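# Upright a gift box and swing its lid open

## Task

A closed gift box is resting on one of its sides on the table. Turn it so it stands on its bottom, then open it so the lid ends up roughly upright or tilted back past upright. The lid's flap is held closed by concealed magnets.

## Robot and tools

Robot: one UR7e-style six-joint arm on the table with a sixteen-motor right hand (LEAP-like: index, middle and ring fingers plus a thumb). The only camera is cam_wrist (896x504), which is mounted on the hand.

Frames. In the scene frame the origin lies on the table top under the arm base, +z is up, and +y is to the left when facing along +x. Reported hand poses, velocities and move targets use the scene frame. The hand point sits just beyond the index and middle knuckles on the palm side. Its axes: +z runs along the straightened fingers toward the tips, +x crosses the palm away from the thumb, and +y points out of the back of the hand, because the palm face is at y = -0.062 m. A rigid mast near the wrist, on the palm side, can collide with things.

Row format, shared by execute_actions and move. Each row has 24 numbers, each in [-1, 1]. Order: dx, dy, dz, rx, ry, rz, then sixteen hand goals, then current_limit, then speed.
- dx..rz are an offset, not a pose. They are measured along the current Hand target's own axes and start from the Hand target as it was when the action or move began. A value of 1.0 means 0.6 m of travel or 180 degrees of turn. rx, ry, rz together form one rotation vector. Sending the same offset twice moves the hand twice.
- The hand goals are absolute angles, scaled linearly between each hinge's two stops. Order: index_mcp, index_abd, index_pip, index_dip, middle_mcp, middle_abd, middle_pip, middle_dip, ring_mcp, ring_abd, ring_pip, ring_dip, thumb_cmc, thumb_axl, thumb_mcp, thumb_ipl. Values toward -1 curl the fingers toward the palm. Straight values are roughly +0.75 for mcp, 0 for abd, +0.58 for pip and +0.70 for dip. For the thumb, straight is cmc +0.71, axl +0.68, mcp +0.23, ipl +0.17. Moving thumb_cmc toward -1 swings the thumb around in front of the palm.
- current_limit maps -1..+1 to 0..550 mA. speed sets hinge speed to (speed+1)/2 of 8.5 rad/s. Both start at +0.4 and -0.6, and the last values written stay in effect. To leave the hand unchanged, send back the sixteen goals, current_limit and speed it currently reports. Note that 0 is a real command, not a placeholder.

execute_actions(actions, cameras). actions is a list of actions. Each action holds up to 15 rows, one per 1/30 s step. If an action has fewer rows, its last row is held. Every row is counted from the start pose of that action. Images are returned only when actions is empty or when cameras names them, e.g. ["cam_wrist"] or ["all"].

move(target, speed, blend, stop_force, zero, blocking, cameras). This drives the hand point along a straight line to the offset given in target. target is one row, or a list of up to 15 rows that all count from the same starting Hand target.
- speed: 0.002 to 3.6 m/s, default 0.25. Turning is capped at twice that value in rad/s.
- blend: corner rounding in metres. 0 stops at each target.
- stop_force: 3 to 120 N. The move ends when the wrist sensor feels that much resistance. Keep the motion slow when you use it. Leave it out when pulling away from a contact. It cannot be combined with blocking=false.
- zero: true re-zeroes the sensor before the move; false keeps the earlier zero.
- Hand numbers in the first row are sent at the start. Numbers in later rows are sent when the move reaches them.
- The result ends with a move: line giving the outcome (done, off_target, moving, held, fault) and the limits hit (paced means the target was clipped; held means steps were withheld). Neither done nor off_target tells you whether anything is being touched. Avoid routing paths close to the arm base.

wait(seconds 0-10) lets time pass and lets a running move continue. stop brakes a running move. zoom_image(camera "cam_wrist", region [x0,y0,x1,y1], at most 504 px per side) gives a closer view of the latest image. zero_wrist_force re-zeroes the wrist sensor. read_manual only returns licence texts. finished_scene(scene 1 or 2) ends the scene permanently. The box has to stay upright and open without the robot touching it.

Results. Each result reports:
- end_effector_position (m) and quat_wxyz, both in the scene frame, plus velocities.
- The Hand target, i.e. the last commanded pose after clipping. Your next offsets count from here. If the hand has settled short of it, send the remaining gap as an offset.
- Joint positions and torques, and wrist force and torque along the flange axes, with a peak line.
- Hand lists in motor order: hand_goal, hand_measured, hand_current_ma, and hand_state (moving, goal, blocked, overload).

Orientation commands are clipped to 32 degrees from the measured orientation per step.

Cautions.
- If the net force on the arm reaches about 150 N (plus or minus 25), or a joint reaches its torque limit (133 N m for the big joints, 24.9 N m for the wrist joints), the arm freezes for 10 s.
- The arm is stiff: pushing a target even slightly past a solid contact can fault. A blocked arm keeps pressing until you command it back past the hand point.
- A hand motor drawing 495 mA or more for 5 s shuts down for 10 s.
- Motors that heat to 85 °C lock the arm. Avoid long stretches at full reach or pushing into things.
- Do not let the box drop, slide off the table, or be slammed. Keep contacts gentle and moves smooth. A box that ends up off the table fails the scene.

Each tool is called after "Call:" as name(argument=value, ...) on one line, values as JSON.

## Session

Call:
execute_actions(actions=[])

Scene clock: 0.00 s.
end_effector_position=(+0.7579, -0.1089, +0.2647) hand_goal=(+0.754, +0.000, +0.576, +0.696, +0.754, +0.000, +0.576, +0.696, +0.754, +0.000, +0.576, +0.696, +0.714, +0.678, +0.226, +0.168) hand_measured=(+0.754, +0.000, +0.576, +0.696, +0.754, +0.000, +0.576, +0.696, +0.754, +0.000, +0.576, +0.696, +0.714, +0.678, +0.226, +0.168) hand_current_ma=(+0, +0, +0, +0, +0, +0, +0, +0, +0, +0, +0, +0, +0, +0, +0, +0) hand_state=(goal, goal, goal, goal, goal, goal, goal, goal, goal, goal, goal, goal, goal, goal, goal, goal) hand_current_limit=0.40 hand_speed=-0.60 end_effector_quat_wxyz=(-0.258, +0.625, +0.318, +0.665)
Joint positions: [-0.573 -0.669 1.566 -4.116 -0.112 1.553]
Joint velocities: within noise
Joint torques (N m): no reading
Motor temperatures (°C): [27 29 30 31 29 34]
Wrist force (N): no reading
Wrist torque (N m): no reading
Wrist force, peak (N): no reading
Hand target: +0.7579, -0.1089, +0.2647; -0.258, +0.625, +0.318, +0.665
camera_calibration:
cam_wrist: T_world_to_cam=[[0.533732, -0.466677, -0.705225, -0.232108], [-0.840439, -0.200258, -0.503546, 0.708477], [0.0937668, 0.861457, -0.499098, 0.284166], [0, 0, 0, 1]] pos_world=[0.69267, -0.211239, 0.33489]

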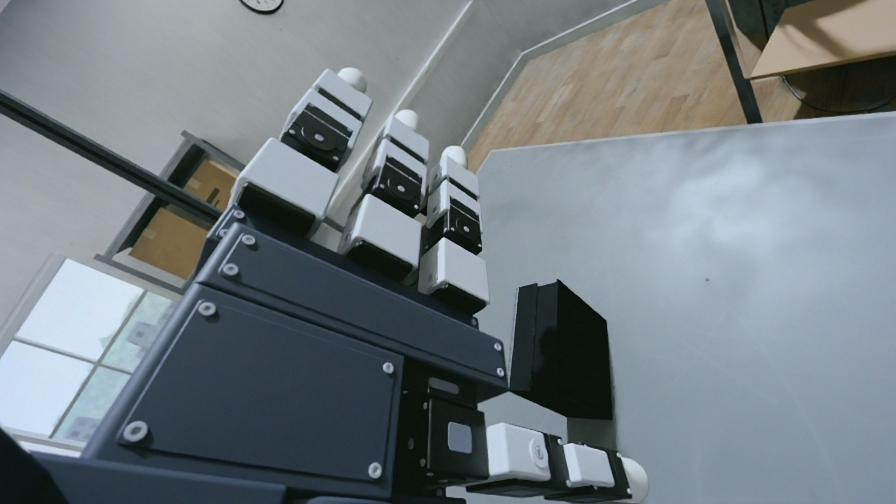

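Call:
zoom_image(camera="cam_wrist", region=[480, 250, 700, 450])

Scaled by 2.291.

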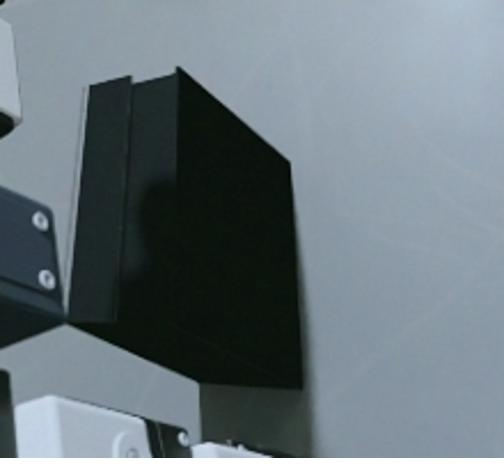

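Call:
move(target=[0.124,-0.152,-0.0103,0,-0.5,0,0.754,0,0.576,0.696,0.754,0,0.576,0.696,0.754,0,0.576,0.696,0.714,0.678,0.226,0.168,0.4,-0.2], speed=0.5)

Scene clock: 10.40 s.
end_effector_position=(+0.6797, -0.0488, +0.3294) hand_goal=(+0.754, +0.000, +0.576, +0.696, +0.754, +0.000, +0.576, +0.696, +0.754, +0.000, +0.576, +0.696, +0.714, +0.678, +0.226, +0.168) hand_measured=(+0.754, +0.002, +0.576, +0.696, +0.754, +0.002, +0.576, +0.696, +0.754, +0.002, +0.576, +0.696, +0.714, +0.678, +0.224, +0.168) hand_current_ma=(-1, +2, +1, +0, -1, +2, +1, +0, -1, +2, +1, +0, +0, -1, -5, +0) hand_state=(goal, goal, goal, goal, goal, goal, goal, goal, goal, goal, goal, goal, goal, goal, goal, goal) hand_current_limit=0.40 hand_speed=-0.20 end_effector_quat_wxyz=(+0.043, +0.912, +0.407, +0.029)
Joint positions: [-0.11 -1.281 1.501 -1.876 -1.615 0.573]
Joint torques (N m): [6.25 -30.6 -29.96 -1.12 -1.71 1.33]
Wrist force (N): [2.8 0.4 1.8]
Wrist torque (N m): [0.04 -0.23 0.19]
Wrist force, peak (N): [3.1 0.5 1.8]
Hand target: +0.6798, -0.0488, +0.3294; +0.043, +0.912, +0.407, +0.029
Off the commanded pose: 0.000 m, 0 deg.
move: done; limits=paced

Call:
move(target=[[0.07,-0.06,0.02,0.0163,-0.0374,-0.449,0.397,-0.11,0.576,0.696,0.582,0,0.576,0.696,0.397,0.11,0.576,0.696,0.714,0.678,0.226,0.168,0.75,-0.2],[0.141,-0.1245,0.0893,0.0326,-0.0748,-0.898,0.397,-0.11,0.576,0.696,0.582,0,0.576,0.696,0.397,0.11,0.576,0.696,0.714,0.678,0.226,0.168,0.75,-0.2]], speed=0.6, blend=[0.04,0], cameras=["cam_wrist"])

Call:
zoom_image(camera="cam_wrist", region=[320, 0, 640, 220])

Scene clock: 14.60 s.
end_effector_position=(+0.6855, +0.0609, +0.2700) hand_goal=(+0.398, -0.110, +0.576, +0.696, +0.582, +0.000, +0.576, +0.696, +0.398, +0.110, +0.576, +0.696, +0.714, +0.678, +0.226, +0.168) hand_measured=(+0.402, -0.106, +0.576, +0.696, +0.582, +0.002, +0.576, +0.696, +0.402, +0.106, +0.576, +0.696, +0.714, +0.678, +0.224, +0.168) hand_current_ma=(+8, +5, +1, +0, +1, +2, +1, +0, +8, -6, +1, +0, +0, -1, -5, +0) hand_state=(goal, goal, goal, goal, goal, goal, goal, goal, goal, goal, goal, goal, goal, goal, goal, goal) hand_current_limit=0.75 hand_speed=-0.20 end_effector_quat_wxyz=(+0.036, -0.256, +0.957, -0.127)
Joint positions: [-0.106 -1.104 1.366 -1.993 -1.778 -2.263]
Joint torques (N m): [5.29 -38.71 -29.5 -3.74 1.2 -1.81]
Wrist force (N): [2.7 1.3 1.0]
Wrist torque (N m): [0.29 -0.20 0.29]
Wrist force, peak (N): [3.2 0.9 1.9]
Hand target: +0.6855, +0.0609, +0.2700; +0.036, -0.257, +0.957, -0.127
Off the commanded pose: 0.000 m, 0 deg.
move: done
camera_calibration:
cam_wrist: T_world_to_cam=[[0.36379, 0.917719, -0.159527, -0.225685], [0.544545, -0.0705818, 0.835757, -0.634586], [0.75573, -0.39091, -0.525416, -0.223069], [0, 0, 0, 1]] pos_world=[0.596242, 0.0751249, 0.377153]

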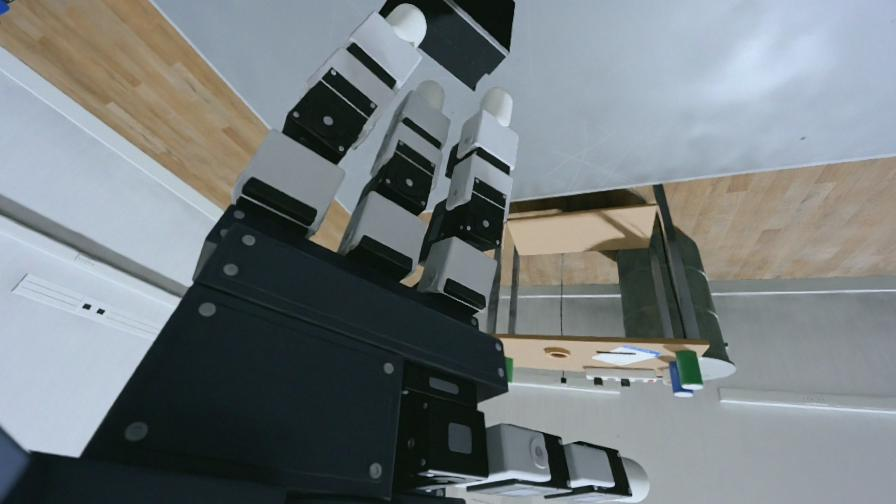

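Scaled by 1.575.

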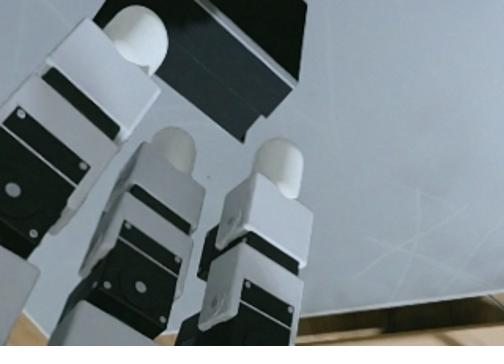

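Call:
zoom_image(camera="cam_wrist", region=[400, 0, 540, 110])

Scaled by 3.600.

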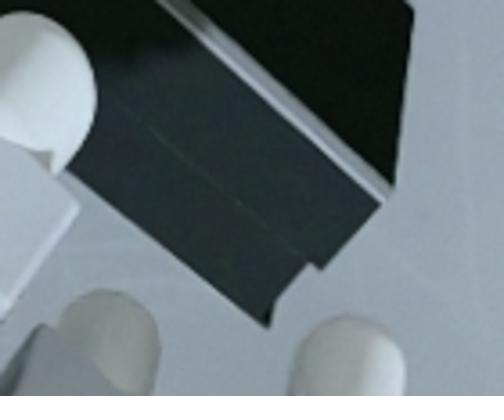

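Call:
move(target=[0,0.0188,0.1157,0,0,0,0.397,-0.11,0.576,0.696,0.582,0,0.576,0.696,0.397,0.11,0.576,0.696,0.714,0.678,0.226,0.168,0.75,-0.2], speed=0.2, stop_force=8, cameras=["cam_wrist"])

Call:
zoom_image(camera="cam_wrist", region=[320, 0, 560, 180])

Scene clock: 19.03 s.
end_effector_position=(+0.6889, +0.0549, +0.2021) hand_goal=(+0.398, -0.110, +0.576, +0.696, +0.582, +0.000, +0.576, +0.696, +0.398, +0.110, +0.576, +0.696, +0.714, +0.678, +0.226, +0.168) hand_measured=(+0.402, -0.106, +0.576, +0.696, +0.582, +0.000, +0.576, +0.696, +0.402, +0.106, +0.576, +0.696, +0.714, +0.678, +0.224, +0.168) hand_current_ma=(+7, +5, +1, +0, -2, +0, +1, +0, +6, -5, +1, +0, +0, -1, -5, +0) hand_state=(goal, goal, goal, goal, goal, goal, goal, goal, goal, goal, goal, goal, goal, goal, goal, goal) hand_current_limit=0.75 hand_speed=-0.20 end_effector_quat_wxyz=(+0.035, -0.257, +0.957, -0.127)
Joint positions: [-0.114 -1.044 1.458 -2.146 -1.777 -2.272]
Joint torques (N m): [4.11 -49.14 -23.77 -0.12 -1.3 1.04]
Wrist force (N): [2.6 -1.2 -7.9]
Wrist torque (N m): [0.90 -0.03 0.26]
Wrist force, peak (N): [2.8 -3.0 -14.7]
Hand target: +0.6889, +0.0549, +0.2021; +0.035, -0.257, +0.957, -0.127 (not the last commanded pose)
Off the commanded pose: 0.002 m, 0 deg.
move: contact
camera_calibration:
cam_wrist: T_world_to_cam=[[0.363423, 0.917821, -0.159775, -0.231976], [0.545107, -0.0704143, 0.835404, -0.580493], [0.755501, -0.3907, -0.525901, -0.263409], [0, 0, 0, 1]] pos_world=[0.599743, 0.0691238, 0.309355]

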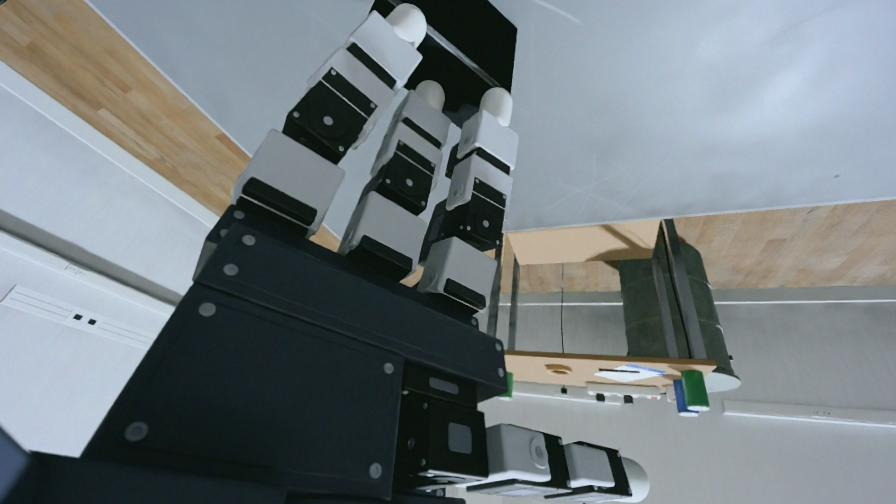

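Scaled by 2.100.

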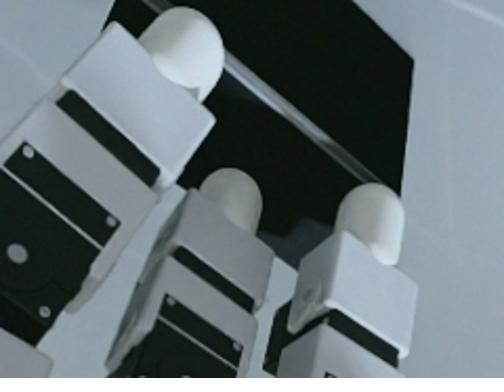

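Call:
move(target=[0,0.0006,0.0024,0,0,0,0.397,-0.11,0.576,0.696,0.582,0,0.576,0.696,0.397,0.11,0.576,0.696,0.714,0.678,0.226,0.168,0.75,-0.2], speed=0.01)

Call:
execute_actions(actions=[[[0,0,0,0,0,0,0.30,-0.11,0.576,0.696,0.68,0,0.576,0.696,0.30,0.11,0.576,0.696,0.714,0.678,0.226,0.168,0.75,-0.9]]], cameras=["cam_wrist"])

Call:
zoom_image(camera="cam_wrist", region=[320, 0, 560, 180])

Scene clock: 21.30 s.
end_effector_position=(+0.6890, +0.0549, +0.2008) hand_goal=(+0.398, -0.110, +0.576, +0.696, +0.582, +0.000, +0.576, +0.696, +0.398, +0.110, +0.576, +0.696, +0.714, +0.678, +0.226, +0.168) hand_measured=(+0.400, -0.108, +0.576, +0.696, +0.580, -0.002, +0.576, +0.696, +0.400, +0.106, +0.576, +0.696, +0.714, +0.678, +0.224, +0.168) hand_current_ma=(+4, +2, +1, +0, -4, -5, +1, -1, +3, -7, +1, +0, +0, -1, -5, +0) hand_state=(goal, goal, goal, goal, goal, goal, goal, goal, goal, goal, goal, goal, goal, goal, goal, goal) hand_current_limit=0.75 hand_speed=-0.20 end_effector_quat_wxyz=(+0.035, -0.257, +0.957, -0.127)
Joint positions: [-0.114 -1.043 1.459 -2.149 -1.777 -2.272]
Joint torques (N m): [-1.76 -15.26 3.81 -0.34 -0.31 -0.09]
Wrist force (N): [3.5 -8.4 -30.6]
Wrist torque (N m): [2.41 0.71 0.07]
Wrist force, peak (N): [3.5 -8.4 -30.6]
Hand target: +0.6889, +0.0549, +0.2006; +0.035, -0.257, +0.957, -0.127
Off the commanded pose: 0.000 m, 0 deg.
move: done

Scene clock: 22.00 s.
end_effector_position=(+0.6889, +0.0549, +0.2006) hand_goal=(+0.300, -0.110, +0.576, +0.696, +0.680, +0.000, +0.576, +0.696, +0.300, +0.110, +0.576, +0.696, +0.714, +0.678, +0.226, +0.168) hand_measured=(+0.306, -0.108, +0.580, +0.700, +0.608, -0.002, +0.548, +0.678, +0.374, +0.106, +0.598, +0.706, +0.714, +0.678, +0.224, +0.168) hand_current_ma=(+15, +2, +8, +7, -282, -5, -86, -52, +289, -7, +61, +25, +0, -1, -5, +0) hand_state=(goal, goal, goal, goal, blocked, goal, blocked, goal, blocked, goal, blocked, goal, goal, goal, goal, goal) hand_current_limit=0.75 hand_speed=-0.90 end_effector_quat_wxyz=(+0.035, -0.257, +0.957, -0.127)
Joint positions: [-0.114 -1.043 1.46 -2.149 -1.777 -2.272]
Joint torques (N m): [-6.84 -13.83 4.77 0.2 2.47 -1.29]
Wrist force (N): [3.4 -8.3 -32.1]
Wrist torque (N m): [2.58 0.71 0.01]
Wrist force, peak (N): [3.7 -9.8 -32.7]
Hand target: +0.6889, +0.0549, +0.2006; +0.035, -0.257, +0.957, -0.127
Off the commanded pose: 0.000 m, 0 deg.
Step readings (end_effector_position):
0: (+0.6890, +0.0549, +0.2008)
1: (+0.6890, +0.0549, +0.2008)
2: (+0.6890, +0.0549, +0.2008)
4: (+0.6890, +0.0549, +0.2007)
8: (+0.6890, +0.0549, +0.2006)
15: (+0.6889, +0.0549, +0.2006)
camera_calibration:
cam_wrist: T_world_to_cam=[[0.363423, 0.917821, -0.159775, -0.232216], [0.545107, -0.0704143, 0.835404, -0.57924], [0.755501, -0.3907, -0.525901, -0.264198], [0, 0, 0, 1]] pos_world=[0.599743, 0.0691238, 0.307855]

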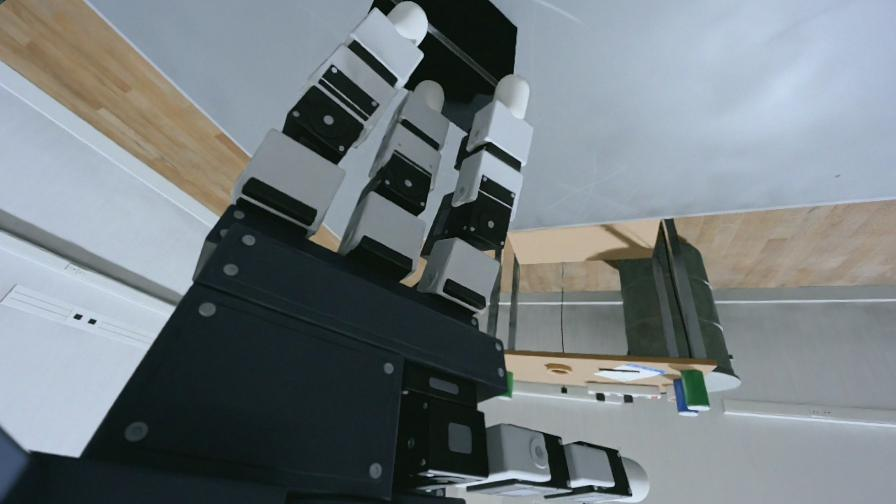

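Scaled by 2.100.

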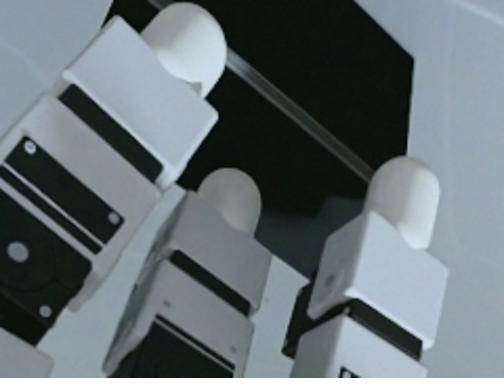

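Call:
move(target=[[0,-0.0013,-0.0048,0,0,0,0.397,-0.11,0.576,0.696,0.582,0,0.576,0.696,0.397,0.11,0.576,0.696,0.714,0.678,0.226,0.168,0.75,-0.6]], speed=0.02)

Call:
move(target=[-0.006,0.0013,0.0044,0,0.0111,0,0.397,-0.11,0.576,0.696,0.582,0,0.576,0.696,0.397,0.11,0.576,0.696,0.714,0.678,0.226,0.168,0.75,-0.2], speed=0.02, stop_force=20, cameras=["cam_wrist"])

Call:
zoom_image(camera="cam_wrist", region=[320, 0, 560, 180])

Scene clock: 23.83 s.
end_effector_position=(+0.6889, +0.0549, +0.2033) hand_goal=(+0.398, -0.110, +0.576, +0.696, +0.582, +0.000, +0.576, +0.696, +0.398, +0.110, +0.576, +0.696, +0.714, +0.678, +0.226, +0.168) hand_measured=(+0.396, -0.108, +0.578, +0.698, +0.584, +0.002, +0.574, +0.694, +0.396, +0.108, +0.578, +0.698, +0.714, +0.678, +0.224, +0.168) hand_current_ma=(-4, +2, +2, +3, +1, +2, -4, -5, -4, -4, +6, +5, +0, -1, -5, +0) hand_state=(goal, goal, goal, goal, goal, goal, goal, goal, goal, goal, goal, goal, goal, goal, goal, goal) hand_current_limit=0.75 hand_speed=-0.60 end_effector_quat_wxyz=(+0.035, -0.257, +0.957, -0.127)
Joint positions: [-0.114 -1.045 1.456 -2.143 -1.777 -2.272]
Joint torques (N m): [-5.43 -54.69 -28.51 -1.14 0.58 -1.21]
Wrist force (N): [2.8 1.1 1.1]
Wrist torque (N m): [0.24 -0.23 0.32]
Wrist force, peak (N): [3.2 -9.8 -35.9]
Hand target: +0.6889, +0.0549, +0.2036; +0.035, -0.257, +0.957, -0.127
Off the commanded pose: 0.000 m, 0 deg.
move: done

Scene clock: 25.67 s.
end_effector_position=(+0.6920, +0.0568, +0.2009) hand_goal=(+0.398, -0.110, +0.576, +0.696, +0.582, +0.000, +0.576, +0.696, +0.398, +0.110, +0.576, +0.696, +0.714, +0.678, +0.226, +0.168) hand_measured=(+0.394, -0.110, +0.576, +0.698, +0.582, +0.002, +0.574, +0.694, +0.396, +0.108, +0.578, +0.698, +0.714, +0.678, +0.224, +0.168) hand_current_ma=(-6, -1, +0, +3, +0, +1, -4, -5, -4, -4, +6, +5, +0, -1, -5, +0) hand_state=(goal, goal, goal, goal, goal, goal, goal, goal, goal, goal, goal, goal, goal, goal, goal, goal) hand_current_limit=0.75 hand_speed=-0.20 end_effector_quat_wxyz=(+0.019, -0.254, +0.958, -0.131)
Joint positions: [-0.103 -1.025 1.42 -2.098 -1.801 -2.255]
Joint torques (N m): [6.06 -25.81 -18.69 1.93 -1.28 1.17]
Wrist force (N): [2.1 -5.9 -18.2]
Wrist torque (N m): [1.52 -0.19 0.18]
Wrist force, peak (N): [2.1 -5.9 -18.2]
Hand target: +0.6920, +0.0568, +0.2009; +0.019, -0.254, +0.958, -0.131
Off the commanded pose: 0.000 m, 0 deg.
move: done
camera_calibration:
cam_wrist: T_world_to_cam=[[0.366697, 0.911593, -0.185826, -0.231638], [0.568615, -0.0615143, 0.820301, -0.594742], [0.736349, -0.406465, -0.540903, -0.248528], [0, 0, 0, 1]] pos_world=[0.606124, 0.0735561, 0.310393]

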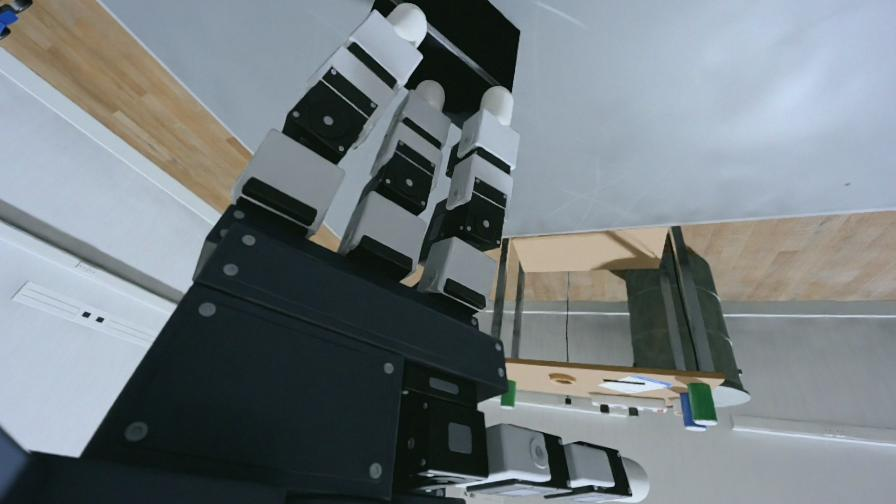

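Scaled by 2.100.

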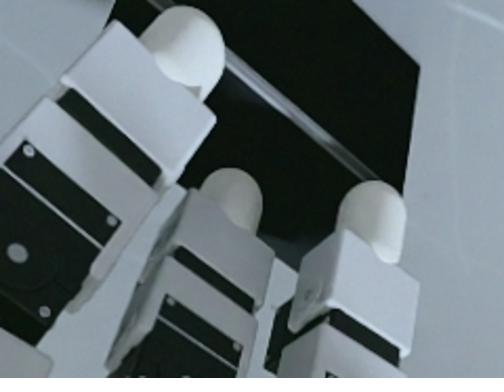

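Call:
move(target=[[0.001,-0.0009,-0.0032,0,-0.0042,0,0.397,-0.11,0.576,0.696,0.582,0,0.576,0.696,0.397,0.11,0.576,0.696,0.714,0.678,0.226,0.168,0.75,-0.6]], speed=0.02)

Call:
move(target=[0,0.0013,0.0052,0,0,0,0.397,-0.11,0.576,0.696,0.582,0,0.576,0.696,0.397,0.11,0.576,0.696,0.714,0.678,0.226,0.168,0.75,-0.2], speed=0.01, stop_force=28)

Scene clock: 27.03 s.
end_effector_position=(+0.6916, +0.0565, +0.2028) hand_goal=(+0.398, -0.110, +0.576, +0.696, +0.582, +0.000, +0.576, +0.696, +0.398, +0.110, +0.576, +0.696, +0.714, +0.678, +0.226, +0.168) hand_measured=(+0.398, -0.112, +0.576, +0.698, +0.582, -0.002, +0.576, +0.694, +0.396, +0.108, +0.578, +0.698, +0.714, +0.678, +0.224, +0.168) hand_current_ma=(+0, -3, +0, +3, +0, -3, -1, -2, -3, -4, +6, +5, +0, -1, -5, +0) hand_state=(goal, goal, goal, goal, goal, goal, goal, goal, goal, goal, goal, goal, goal, goal, goal, goal) hand_current_limit=0.75 hand_speed=-0.60 end_effector_quat_wxyz=(+0.025, -0.255, +0.958, -0.130)
Joint positions: [-0.107 -1.032 1.429 -2.111 -1.792 -2.261]
Joint torques (N m): [-8.03 -56.43 -9.67 -3.69 1.38 -1.74]
Wrist force (N): [2.8 1.2 1.1]
Wrist torque (N m): [0.25 -0.22 0.32]
Wrist force, peak (N): [2.0 -5.8 -18.3]
Hand target: +0.6916, +0.0565, +0.2029; +0.025, -0.255, +0.958, -0.130
Off the commanded pose: 0.000 m, 0 deg.
move: done

Scene clock: 28.73 s.
end_effector_position=(+0.6916, +0.0564, +0.2006) hand_goal=(+0.398, -0.110, +0.576, +0.696, +0.582, +0.000, +0.576, +0.696, +0.398, +0.110, +0.576, +0.696, +0.714, +0.678, +0.226, +0.168) hand_measured=(+0.394, -0.116, +0.576, +0.698, +0.580, -0.006, +0.576, +0.694, +0.396, +0.108, +0.578, +0.698, +0.714, +0.678, +0.224, +0.168) hand_current_ma=(-6, -11, +0, +3, -4, -11, -1, -2, -3, -4, +6, +5, +0, -1, -5, +0) hand_state=(goal, goal, goal, goal, goal, goal, goal, goal, goal, goal, goal, goal, goal, goal, goal, goal) hand_current_limit=0.75 hand_speed=-0.20 end_effector_quat_wxyz=(+0.025, -0.255, +0.958, -0.130)
Joint positions: [-0.107 -1.03 1.433 -2.117 -1.792 -2.261]
Joint torques (N m): [-4.29 -33.92 -15.62 2.44 1.55 -0.94]
Wrist force (N): [2.4 -7.8 -27.8]
Wrist torque (N m): [2.25 0.15 0.22]
Wrist force, peak (N): [2.3 -9.0 -30.9]
Hand target: +0.6917, +0.0564, +0.2006; +0.025, -0.255, +0.958, -0.130 (not the last commanded pose)
Off the commanded pose: 0.001 m, 0 deg.
move: contact

Call:
execute_actions(actions=[[[0,0,0,0,0,0,0.25,-0.11,0.576,0.696,0.72,0,0.576,0.696,0.25,0.11,0.576,0.696,0.714,0.678,0.226,0.168,0.77,-0.9]]], cameras=["cam_wrist"])

Call:
zoom_image(camera="cam_wrist", region=[320, 0, 560, 180])

Scene clock: 29.83 s.
end_effector_position=(+0.6916, +0.0564, +0.2006) hand_goal=(+0.250, -0.110, +0.576, +0.696, +0.720, +0.000, +0.576, +0.696, +0.250, +0.110, +0.576, +0.696, +0.714, +0.678, +0.226, +0.168) hand_measured=(+0.258, -0.112, +0.580, +0.700, +0.620, -0.004, +0.538, +0.672, +0.258, +0.108, +0.578, +0.698, +0.714, +0.678, +0.224, +0.168) hand_current_ma=(+20, -5, +9, +7, -421, -8, -124, -69, +18, -4, +6, +5, +0, -1, -5, +0) hand_state=(goal, goal, goal, goal, blocked, goal, blocked, blocked, goal, goal, goal, goal, goal, goal, goal, goal) hand_current_limit=0.77 hand_speed=-0.90 end_effector_quat_wxyz=(+0.025, -0.255, +0.958, -0.130)
Joint positions: [-0.107 -1.03 1.433 -2.117 -1.792 -2.261]
Joint torques (N m): [-1.55 -34.03 -13.9 0.16 1.49 0.07]
Wrist force (N): [2.7 -2.8 -23.1]
Wrist torque (N m): [1.77 0.35 0.22]
Wrist force, peak (N): [2.3 -8.1 -27.9]
Hand target: +0.6917, +0.0564, +0.2006; +0.025, -0.255, +0.958, -0.130
Off the commanded pose: 0.000 m, 0 deg.
Step readings (end_effector_position):
0: (+0.6916, +0.0564, +0.2006)
1: (+0.6916, +0.0564, +0.2006)
2: (+0.6916, +0.0564, +0.2006)
4: (+0.6916, +0.0564, +0.2006)
8: (+0.6916, +0.0564, +0.2006)
15: (+0.6916, +0.0564, +0.2006)
camera_calibration:
cam_wrist: T_world_to_cam=[[0.365706, 0.913964, -0.175868, -0.232687], [0.559372, -0.0648078, 0.82638, -0.588968], [0.743883, -0.400587, -0.534946, -0.255259], [0, 0, 0, 1]] pos_world=[0.60443, 0.0722438, 0.309239]

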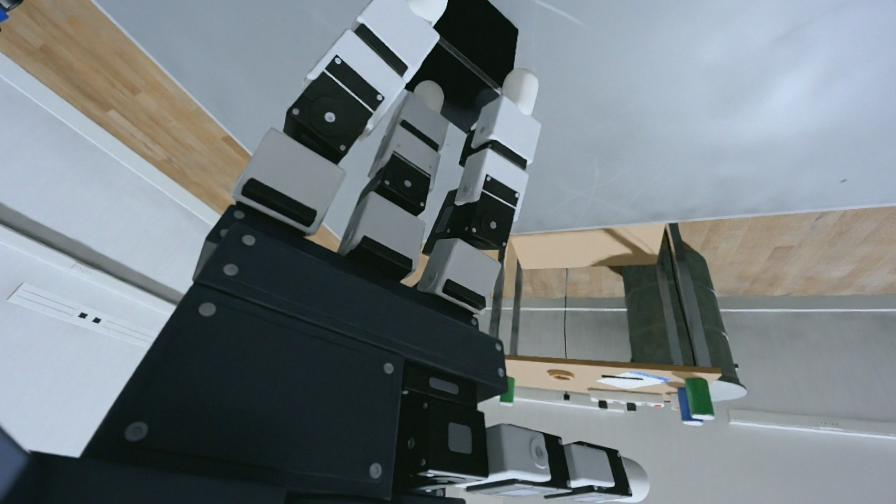

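Scaled by 2.100.

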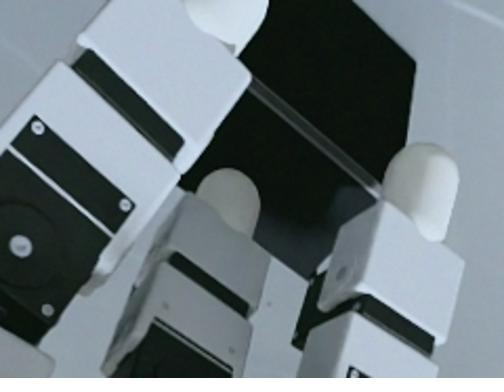

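Call:
move(target=[[0,-0.0043,-0.0161,0,0,0,0.308,-0.11,0.576,0.696,0.699,0,0.255,0.536,0.308,0.11,0.576,0.696,0.714,0.678,0.226,0.168,0.75,-0.2],[0.025,-0.0317,-0.0088,0,0,0,0.308,-0.11,0.576,0.696,0.699,0,0.255,0.536,0.308,0.11,0.576,0.696,0.714,0.678,0.226,0.168,0.75,-0.2]], speed=0.05, cameras=["cam_wrist"])

Call:
zoom_image(camera="cam_wrist", region=[320, 0, 560, 180])

Scene clock: 36.00 s.
end_effector_position=(+0.6872, +0.0345, +0.2110) hand_goal=(+0.308, -0.110, +0.576, +0.696, +0.700, +0.000, +0.256, +0.536, +0.308, +0.110, +0.576, +0.696, +0.714, +0.678, +0.226, +0.168) hand_measured=(+0.308, -0.112, +0.580, +0.700, +0.700, -0.002, +0.260, +0.538, +0.308, +0.108, +0.578, +0.698, +0.714, +0.678, +0.224, +0.168) hand_current_ma=(-1, -4, +7, +7, +0, -5, +6, +5, -1, -4, +5, +5, -1, -1, -5, +0) hand_state=(goal, goal, goal, goal, goal, goal, goal, goal, goal, goal, goal, goal, goal, goal, goal, goal) hand_current_limit=0.75 hand_speed=-0.20 end_effector_quat_wxyz=(+0.025, -0.255, +0.958, -0.130)
Joint positions: [-0.14 -1.049 1.437 -2.109 -1.787 -2.294]
Joint torques (N m): [-6.78 -56.67 -10.44 -3.95 1.49 -1.73]
Wrist force (N): [2.8 1.1 1.3]
Wrist torque (N m): [0.26 -0.24 0.30]
Wrist force, peak (N): [3.1 -2.8 -23.4]
Hand target: +0.6872, +0.0343, +0.2110; +0.025, -0.255, +0.958, -0.130
Off the commanded pose: 0.000 m, 0 deg.
move: done
camera_calibration:
cam_wrist: T_world_to_cam=[[0.365719, 0.913957, -0.175878, -0.209255], [0.55931, -0.064774, 0.826424, -0.596417], [0.743923, -0.400609, -0.534874, -0.255295], [0, 0, 0, 1]] pos_world=[0.600031, 0.0503438, 0.319539]

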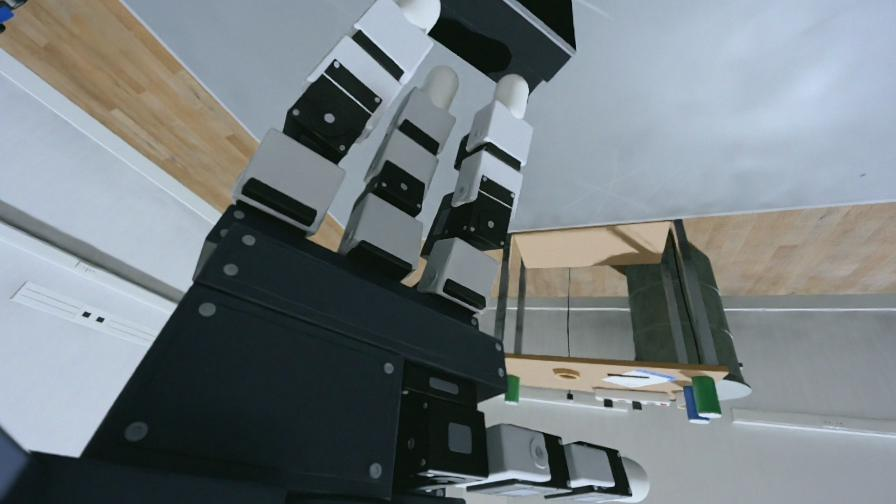

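Scaled by 2.100.

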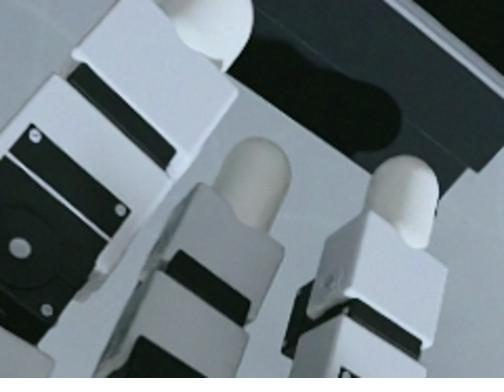

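Call:
move(target=[0,0.0427,-0.0114,0,0,0,0.308,-0.11,0.576,0.696,0.699,0,0.255,0.536,0.308,0.11,0.576,0.696,0.714,0.678,0.226,0.168,0.75,-0.2], speed=0.1, cameras=["cam_wrist"])

Call:
zoom_image(camera="cam_wrist", region=[320, 0, 560, 180])

Scene clock: 37.80 s.
end_effector_position=(+0.6741, +0.0572, +0.2109) hand_goal=(+0.308, -0.110, +0.576, +0.696, +0.700, +0.000, +0.256, +0.536, +0.308, +0.110, +0.576, +0.696, +0.714, +0.678, +0.226, +0.168) hand_measured=(+0.308, -0.112, +0.580, +0.700, +0.700, -0.002, +0.260, +0.538, +0.308, +0.108, +0.578, +0.698, +0.714, +0.678, +0.224, +0.168) hand_current_ma=(+0, -4, +7, +7, +0, -5, +6, +5, +0, -4, +5, +5, -1, -1, -5, +0) hand_state=(goal, goal, goal, goal, goal, goal, goal, goal, goal, goal, goal, goal, goal, goal, goal, goal) hand_current_limit=0.75 hand_speed=-0.20 end_effector_quat_wxyz=(+0.025, -0.255, +0.958, -0.130)
Joint positions: [-0.11 -1.078 1.48 -2.117 -1.792 -2.264]
Joint torques (N m): [5.87 -54.65 -10.95 -3.96 -1.93 1.3]
Wrist force (N): [2.7 1.0 1.2]
Wrist torque (N m): [0.23 -0.21 0.18]
Wrist force, peak (N): [3.0 1.1 1.2]
Hand target: +0.6741, +0.0573, +0.2109; +0.025, -0.255, +0.958, -0.130
Off the commanded pose: 0.000 m, 0 deg.
move: done
camera_calibration:
cam_wrist: T_world_to_cam=[[0.365651, 0.913993, -0.17583, -0.225206], [0.559315, -0.0647757, 0.826421, -0.587539], [0.743953, -0.400525, -0.534895, -0.236527], [0, 0, 0, 1]] pos_world=[0.586931, 0.0730435, 0.319439]

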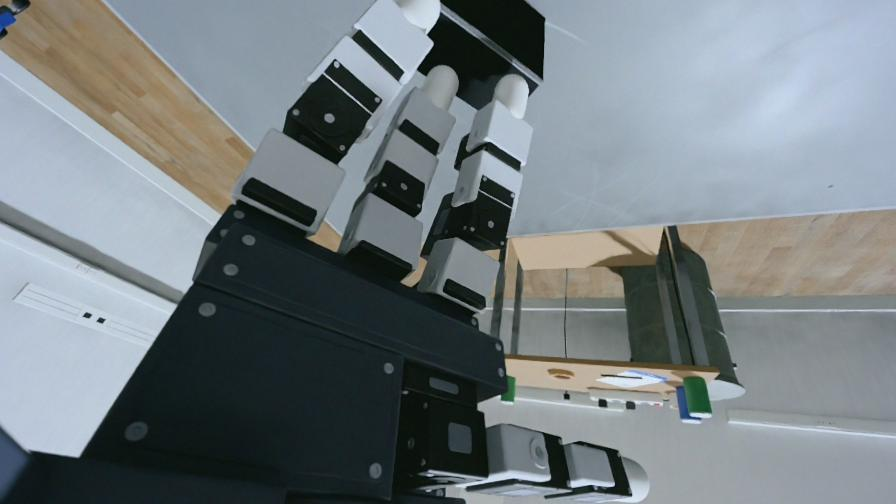

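Scaled by 2.100.

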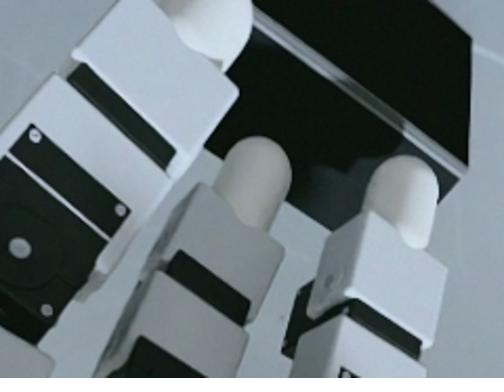

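Call:
move(target=[0,0.0037,0.0266,0,0,0,0.308,-0.11,0.576,0.696,0.699,0,0.255,0.536,0.308,0.11,0.576,0.696,0.714,0.678,0.226,0.168,0.75,-0.2], speed=0.02, stop_force=20, cameras=["cam_wrist"])

Call:
zoom_image(camera="cam_wrist", region=[320, 0, 560, 180])

Scene clock: 41.00 s.
end_effector_position=(+0.6748, +0.0556, +0.1964) hand_goal=(+0.308, -0.110, +0.576, +0.696, +0.700, +0.000, +0.256, +0.536, +0.308, +0.110, +0.576, +0.696, +0.714, +0.678, +0.226, +0.168) hand_measured=(+0.292, -0.120, +0.568, +0.694, +0.704, -0.010, +0.226, +0.514, +0.306, +0.106, +0.574, +0.696, +0.714, +0.678, +0.224, +0.168) hand_current_ma=(-43, -18, -17, -2, +8, -19, -89, -63, -4, -5, -3, +0, -1, -1, -5, +0) hand_state=(goal, goal, goal, goal, goal, goal, blocked, blocked, goal, goal, goal, goal, goal, goal, goal, goal) hand_current_limit=0.75 hand_speed=-0.20 end_effector_quat_wxyz=(+0.025, -0.255, +0.958, -0.130)
Joint positions: [-0.112 -1.063 1.498 -2.151 -1.792 -2.266]
Joint torques (N m): [7.43 -43.58 -20.65 0.77 2.18 0.88]
Wrist force (N): [2.4 -6.4 -13.3]
Wrist torque (N m): [1.11 -0.12 0.24]
Wrist force, peak (N): [3.2 -9.8 -20.3]
Hand target: +0.6748, +0.0556, +0.1964; +0.025, -0.255, +0.958, -0.130 (not the last commanded pose)
Off the commanded pose: 0.001 m, 0 deg.
move: contact
camera_calibration:
cam_wrist: T_world_to_cam=[[0.365754, 0.913959, -0.175792, -0.226619], [0.559009, -0.0647122, 0.826633, -0.575939], [0.744133, -0.400613, -0.53458, -0.24564], [0, 0, 0, 1]] pos_world=[0.587631, 0.0714437, 0.304938]

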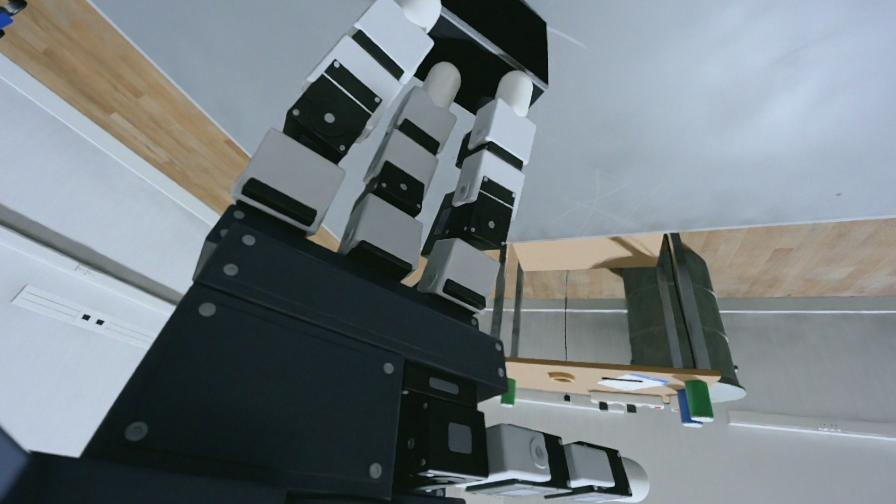

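Scaled by 2.100.

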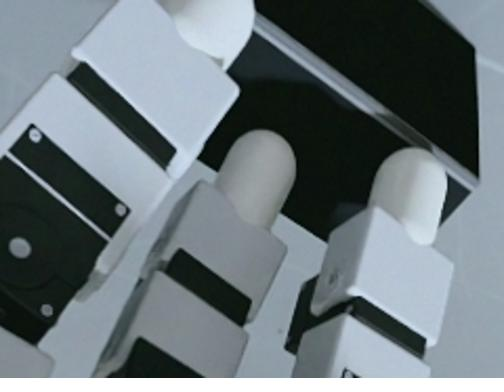

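Call:
move(target=[0.002,0.0017,0.0064,0,-0.0037,0,0.308,-0.11,0.576,0.696,0.699,0,0.255,0.536,0.308,0.11,0.576,0.696,0.714,0.678,0.226,0.168,0.75,-0.2], speed=0.01, stop_force=30, cameras=["cam_wrist"])

Call:
zoom_image(camera="cam_wrist", region=[320, 0, 560, 180])

Scene clock: 43.23 s.
end_effector_position=(+0.6740, +0.0550, +0.1934) hand_goal=(+0.308, -0.110, +0.576, +0.696, +0.700, +0.000, +0.256, +0.536, +0.308, +0.110, +0.576, +0.696, +0.714, +0.678, +0.226, +0.168) hand_measured=(+0.268, -0.128, +0.550, +0.682, +0.720, -0.022, +0.156, +0.464, +0.278, +0.098, +0.558, +0.688, +0.714, +0.678, +0.224, +0.168) hand_current_ma=(-138, -43, -79, -35, +63, -53, -385, -261, -100, -26, -52, -16, -1, -1, -6, +0) hand_state=(blocked, goal, blocked, goal, blocked, blocked, blocked, blocked, blocked, goal, goal, goal, goal, goal, goal, goal) hand_current_limit=0.75 hand_speed=-0.20 end_effector_quat_wxyz=(+0.030, -0.256, +0.958, -0.129)
Joint positions: [-0.115 -1.065 1.512 -2.171 -1.785 -2.271]
Joint torques (N m): [9.62 -9.56 -9.67 3.93 0.99 1.48]
Wrist force (N): [4.4 -17.4 -36.0]
Wrist torque (N m): [2.45 0.82 -0.16]
Wrist force, peak (N): [5.4 -20.8 -43.4]
Hand target: +0.6740, +0.0550, +0.1934; +0.030, -0.256, +0.958, -0.129 (not the last commanded pose)
Off the commanded pose: 0.001 m, 0 deg.
move: contact
camera_calibration:
cam_wrist: T_world_to_cam=[[0.364969, 0.915556, -0.168982, -0.227238], [0.552594, -0.0669503, 0.830757, -0.56939], [0.749291, -0.396579, -0.530366, -0.251383], [0, 0, 0, 1]] pos_world=[0.585936, 0.0702353, 0.3013]

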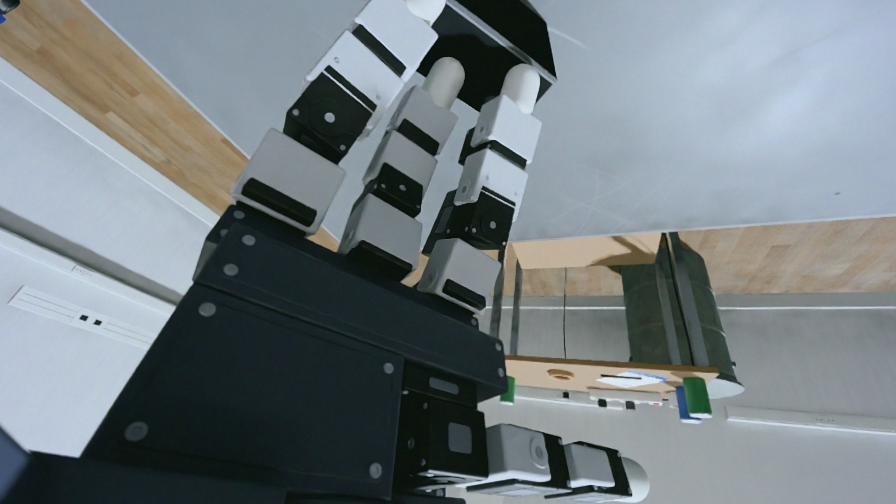

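Scaled by 2.100.

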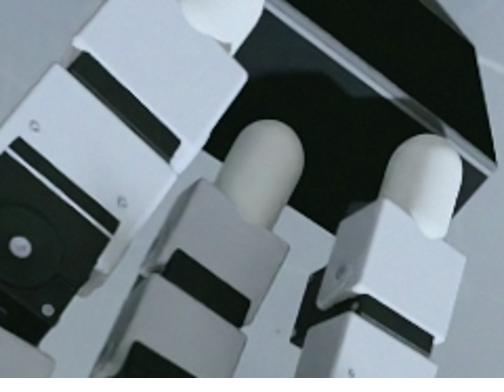

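Call:
move(target=[0,0.0017,0.0064,0,0,0,0.308,-0.11,0.576,0.696,0.699,0,0.255,0.536,0.308,0.11,0.576,0.696,0.714,0.678,0.226,0.168,0.77,-0.2], speed=0.008, stop_force=60, zero=false, cameras=["cam_wrist"])

Call:
zoom_image(camera="cam_wrist", region=[320, 0, 560, 180])

Scene clock: 45.83 s.
end_effector_position=(+0.6740, +0.0550, +0.1894) hand_goal=(+0.308, -0.110, +0.576, +0.696, +0.700, +0.000, +0.256, +0.536, +0.308, +0.110, +0.576, +0.696, +0.714, +0.678, +0.226, +0.168) hand_measured=(+0.236, -0.138, +0.526, +0.668, +0.738, -0.038, +0.028, +0.448, +0.246, +0.088, +0.534, +0.676, +0.714, +0.678, +0.224, +0.168) hand_current_ma=(-285, -71, -167, -84, +132, -105, -487, -339, -235, -52, -133, -55, -1, -1, -6, +0) hand_state=(blocked, blocked, blocked, blocked, blocked, blocked, blocked, blocked, blocked, blocked, blocked, goal, goal, goal, goal, goal) hand_current_limit=0.77 hand_speed=-0.20 end_effector_quat_wxyz=(+0.030, -0.256, +0.958, -0.129)
Joint positions: [-0.115 -1.061 1.517 -2.18 -1.785 -2.271]
Joint torques (N m): [-2.98 -10.65 7.14 0.32 4.22 -1.07]
Wrist force (N): [6.6 -15.9 -35.7]
Wrist torque (N m): [2.12 0.99 -0.11]
Wrist force, peak (N): [5.9 -22.2 -46.8]
Hand target: +0.6740, +0.0550, +0.1894; +0.030, -0.256, +0.958, -0.129
Off the commanded pose: 0.000 m, 0 deg.
move: done
camera_calibration:
cam_wrist: T_world_to_cam=[[0.364969, 0.915556, -0.168982, -0.227769], [0.552594, -0.0669503, 0.830757, -0.566101], [0.749291, -0.396579, -0.530366, -0.253416], [0, 0, 0, 1]] pos_world=[0.585836, 0.0701353, 0.2974]

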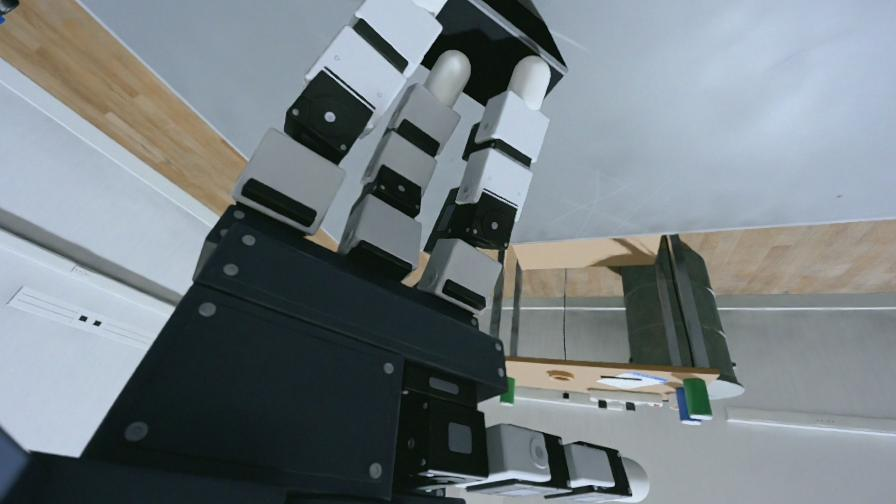

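Scaled by 2.100.

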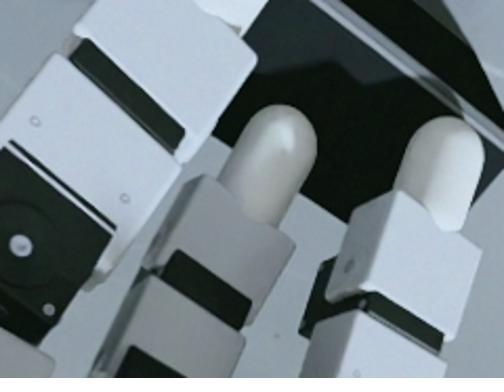

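Call:
move(target=[0,-0.0043,-0.0161,0,0,0,0.308,-0.11,0.576,0.696,0.699,0,0.255,0.536,0.308,0.11,0.576,0.696,0.714,0.678,0.226,0.168,0.75,-0.6], speed=0.03)

Call:
move(target=[0,-0.0643,-0.0261,0,0,0,0.377,-0.11,0.576,0.696,0.712,0,0.314,0.63,0.377,0.11,0.576,0.696,0.714,0.678,0.226,0.168,0.75,-0.4], speed=0.1, cameras=["cam_wrist"])

Call:
zoom_image(camera="cam_wrist", region=[400, 0, 640, 120])

Scene clock: 51.37 s.
end_effector_position=(+0.6741, +0.0551, +0.1992) hand_goal=(+0.308, -0.110, +0.576, +0.696, +0.700, +0.000, +0.256, +0.536, +0.308, +0.110, +0.576, +0.696, +0.714, +0.678, +0.226, +0.168) hand_measured=(+0.308, -0.112, +0.574, +0.692, +0.700, -0.004, +0.254, +0.534, +0.308, +0.112, +0.574, +0.694, +0.714, +0.678, +0.224, +0.168) hand_current_ma=(-1, -3, -5, -6, +0, -6, -5, -5, +0, +4, -3, -3, -1, -1, -6, +0) hand_state=(goal, goal, goal, goal, goal, goal, goal, goal, goal, goal, goal, goal, goal, goal, goal, goal) hand_current_limit=0.75 hand_speed=-0.60 end_effector_quat_wxyz=(+0.030, -0.256, +0.958, -0.129)
Joint positions: [-0.115 -1.071 1.504 -2.157 -1.785 -2.271]
Joint torques (N m): [5.12 -54.87 -28.19 -1.33 -1.86 1.48]
Wrist force (N): [2.6 1.2 1.4]
Wrist torque (N m): [0.23 -0.22 0.28]
Wrist force, peak (N): [6.7 -15.9 -35.9]
Hand target: +0.6741, +0.0551, +0.1994; +0.030, -0.256, +0.958, -0.129
Off the commanded pose: 0.000 m, 0 deg.
move: done

Scene clock: 52.40 s.
end_effector_position=(+0.6907, +0.0265, +0.2245) hand_goal=(+0.378, -0.110, +0.576, +0.696, +0.712, +0.000, +0.314, +0.630, +0.378, +0.110, +0.576, +0.696, +0.714, +0.678, +0.226, +0.168) hand_measured=(+0.376, -0.112, +0.574, +0.692, +0.706, -0.002, +0.312, +0.628, +0.376, +0.112, +0.574, +0.694, +0.714, +0.678, +0.224, +0.168) hand_current_ma=(-3, -4, -5, -6, -16, -3, -5, -5, -3, +3, -3, -3, -1, -1, -6, +0) hand_state=(goal, goal, goal, goal, goal, goal, goal, goal, goal, goal, goal, goal, goal, goal, goal, goal) hand_current_limit=0.75 hand_speed=-0.40 end_effector_quat_wxyz=(+0.030, -0.256, +0.958, -0.129)
Joint positions: [-0.152 -1.056 1.414 -2.09 -1.779 -2.308]
Joint torques (N m): [-7.25 -40.27 -28.34 -1.02 1.37 -1.82]
Wrist force (N): [2.8 1.2 1.1]
Wrist torque (N m): [0.31 -0.23 0.30]
Wrist force, peak (N): [3.0 1.7 1.1]
Hand target: +0.6907, +0.0264, +0.2246; +0.030, -0.256, +0.958, -0.129
Off the commanded pose: 0.000 m, 0 deg.
move: done
camera_calibration:
cam_wrist: T_world_to_cam=[[0.364969, 0.915556, -0.168982, -0.201931], [0.552594, -0.0669503, 0.830757, -0.606391], [0.749291, -0.396579, -0.530366, -0.258576], [0, 0, 0, 1]] pos_world=[0.602536, 0.0417353, 0.3325]

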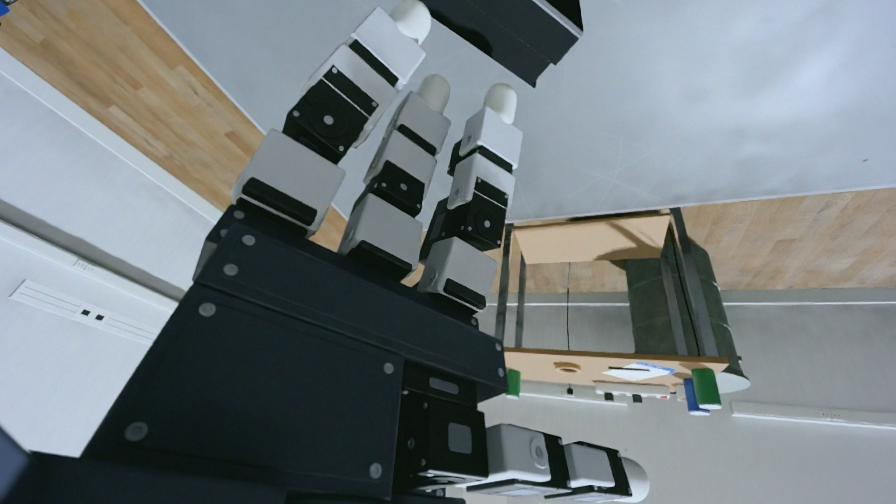

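Scaled by 2.100.

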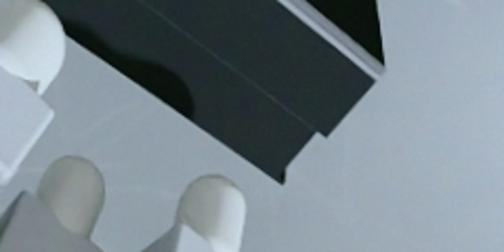

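Call:
move(target=[[-0.0033,0.075,-0.01,0,0,0,0.377,-0.11,0.576,0.696,0.712,0,0.314,0.63,0.377,0.11,0.576,0.696,0.714,0.678,0.226,0.168,0.75,-0.4],[-0.0033,0.0806,0.012,0,0,0,0.377,-0.11,0.576,0.696,0.712,0,0.314,0.63,0.377,0.11,0.576,0.696,0.714,0.678,0.226,0.168,0.75,-0.4]], speed=0.1, blend=[0.005,0])

Call:
move(target=[0,0.0043,0.0161,0,0,0,0.377,-0.11,0.576,0.696,0.712,0,0.314,0.63,0.377,0.11,0.576,0.696,0.714,0.678,0.226,0.168,0.75,-0.4], speed=0.02, stop_force=20, cameras=["cam_wrist"])

Call:
zoom_image(camera="cam_wrist", region=[320, 0, 560, 180])

Scene clock: 54.53 s.
end_effector_position=(+0.6700, +0.0661, +0.2051) hand_goal=(+0.378, -0.110, +0.576, +0.696, +0.712, +0.000, +0.314, +0.630, +0.378, +0.110, +0.576, +0.696, +0.714, +0.678, +0.226, +0.168) hand_measured=(+0.376, -0.112, +0.574, +0.692, +0.706, -0.002, +0.312, +0.628, +0.376, +0.112, +0.574, +0.694, +0.714, +0.678, +0.224, +0.168) hand_current_ma=(-2, -4, -5, -6, -14, -3, -5, -5, -2, +3, -3, -3, -1, -1, -6, +0) hand_state=(goal, goal, goal, goal, goal, goal, goal, goal, goal, goal, goal, goal, goal, goal, goal, goal) hand_current_limit=0.75 hand_speed=-0.40 end_effector_quat_wxyz=(+0.030, -0.256, +0.958, -0.129)
Joint positions: [-0.099 -1.084 1.508 -2.144 -1.788 -2.255]
Joint torques (N m): [6 -37.17 -9.65 -3.8 -1.98 1.35]
Wrist force (N): [2.8 1.2 1.3]
Wrist torque (N m): [0.23 -0.24 0.20]
Wrist force, peak (N): [2.7 1.6 1.8]
Hand target: +0.6700, +0.0662, +0.2050; +0.030, -0.256, +0.958, -0.129
Off the commanded pose: 0.000 m, 0 deg.
move: done

Scene clock: 56.10 s.
end_effector_position=(+0.6701, +0.0662, +0.2003) hand_goal=(+0.378, -0.110, +0.576, +0.696, +0.712, +0.000, +0.314, +0.630, +0.378, +0.110, +0.576, +0.696, +0.714, +0.678, +0.226, +0.168) hand_measured=(+0.376, -0.114, +0.574, +0.694, +0.728, -0.004, +0.282, +0.606, +0.376, +0.112, +0.574, +0.694, +0.714, +0.678, +0.224, +0.168) hand_current_ma=(-4, -6, -4, -4, +46, -8, -95, -72, -2, +3, -3, -3, -1, -1, -6, +0) hand_state=(goal, goal, goal, goal, goal, goal, blocked, blocked, goal, goal, goal, goal, goal, goal, goal, goal) hand_current_limit=0.75 hand_speed=-0.40 end_effector_quat_wxyz=(+0.030, -0.256, +0.958, -0.129)
Joint positions: [-0.099 -1.08 1.515 -2.156 -1.788 -2.255]
Joint torques (N m): [-2.43 -42.33 -20.02 1.3 2.23 -0.71]
Wrist force (N): [2.7 -5.6 -14.2]
Wrist torque (N m): [1.35 -0.02 0.11]
Wrist force, peak (N): [2.0 -10.3 -24.9]
Hand target: +0.6701, +0.0662, +0.2003; +0.030, -0.256, +0.958, -0.129 (not the last commanded pose)
Off the commanded pose: 0.005 m, 0 deg.
move: contact
camera_calibration:
cam_wrist: T_world_to_cam=[[0.365049, 0.915525, -0.168975, -0.234822], [0.5523, -0.066853, 0.83096, -0.572067], [0.749469, -0.396666, -0.53005, -0.240519], [0, 0, 0, 1]] pos_world=[0.581936, 0.0813354, 0.308199]

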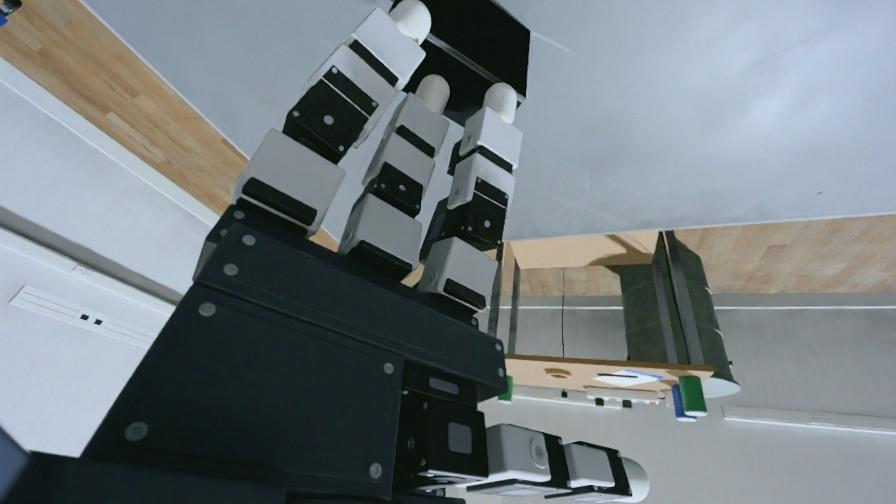

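Scaled by 2.100.

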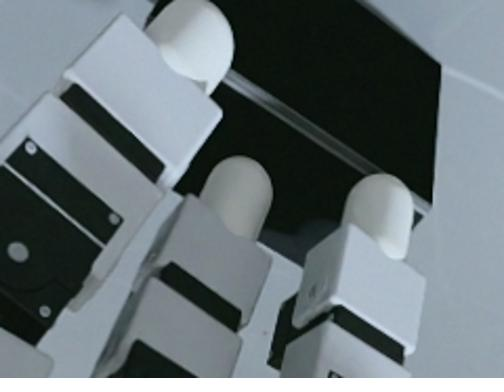

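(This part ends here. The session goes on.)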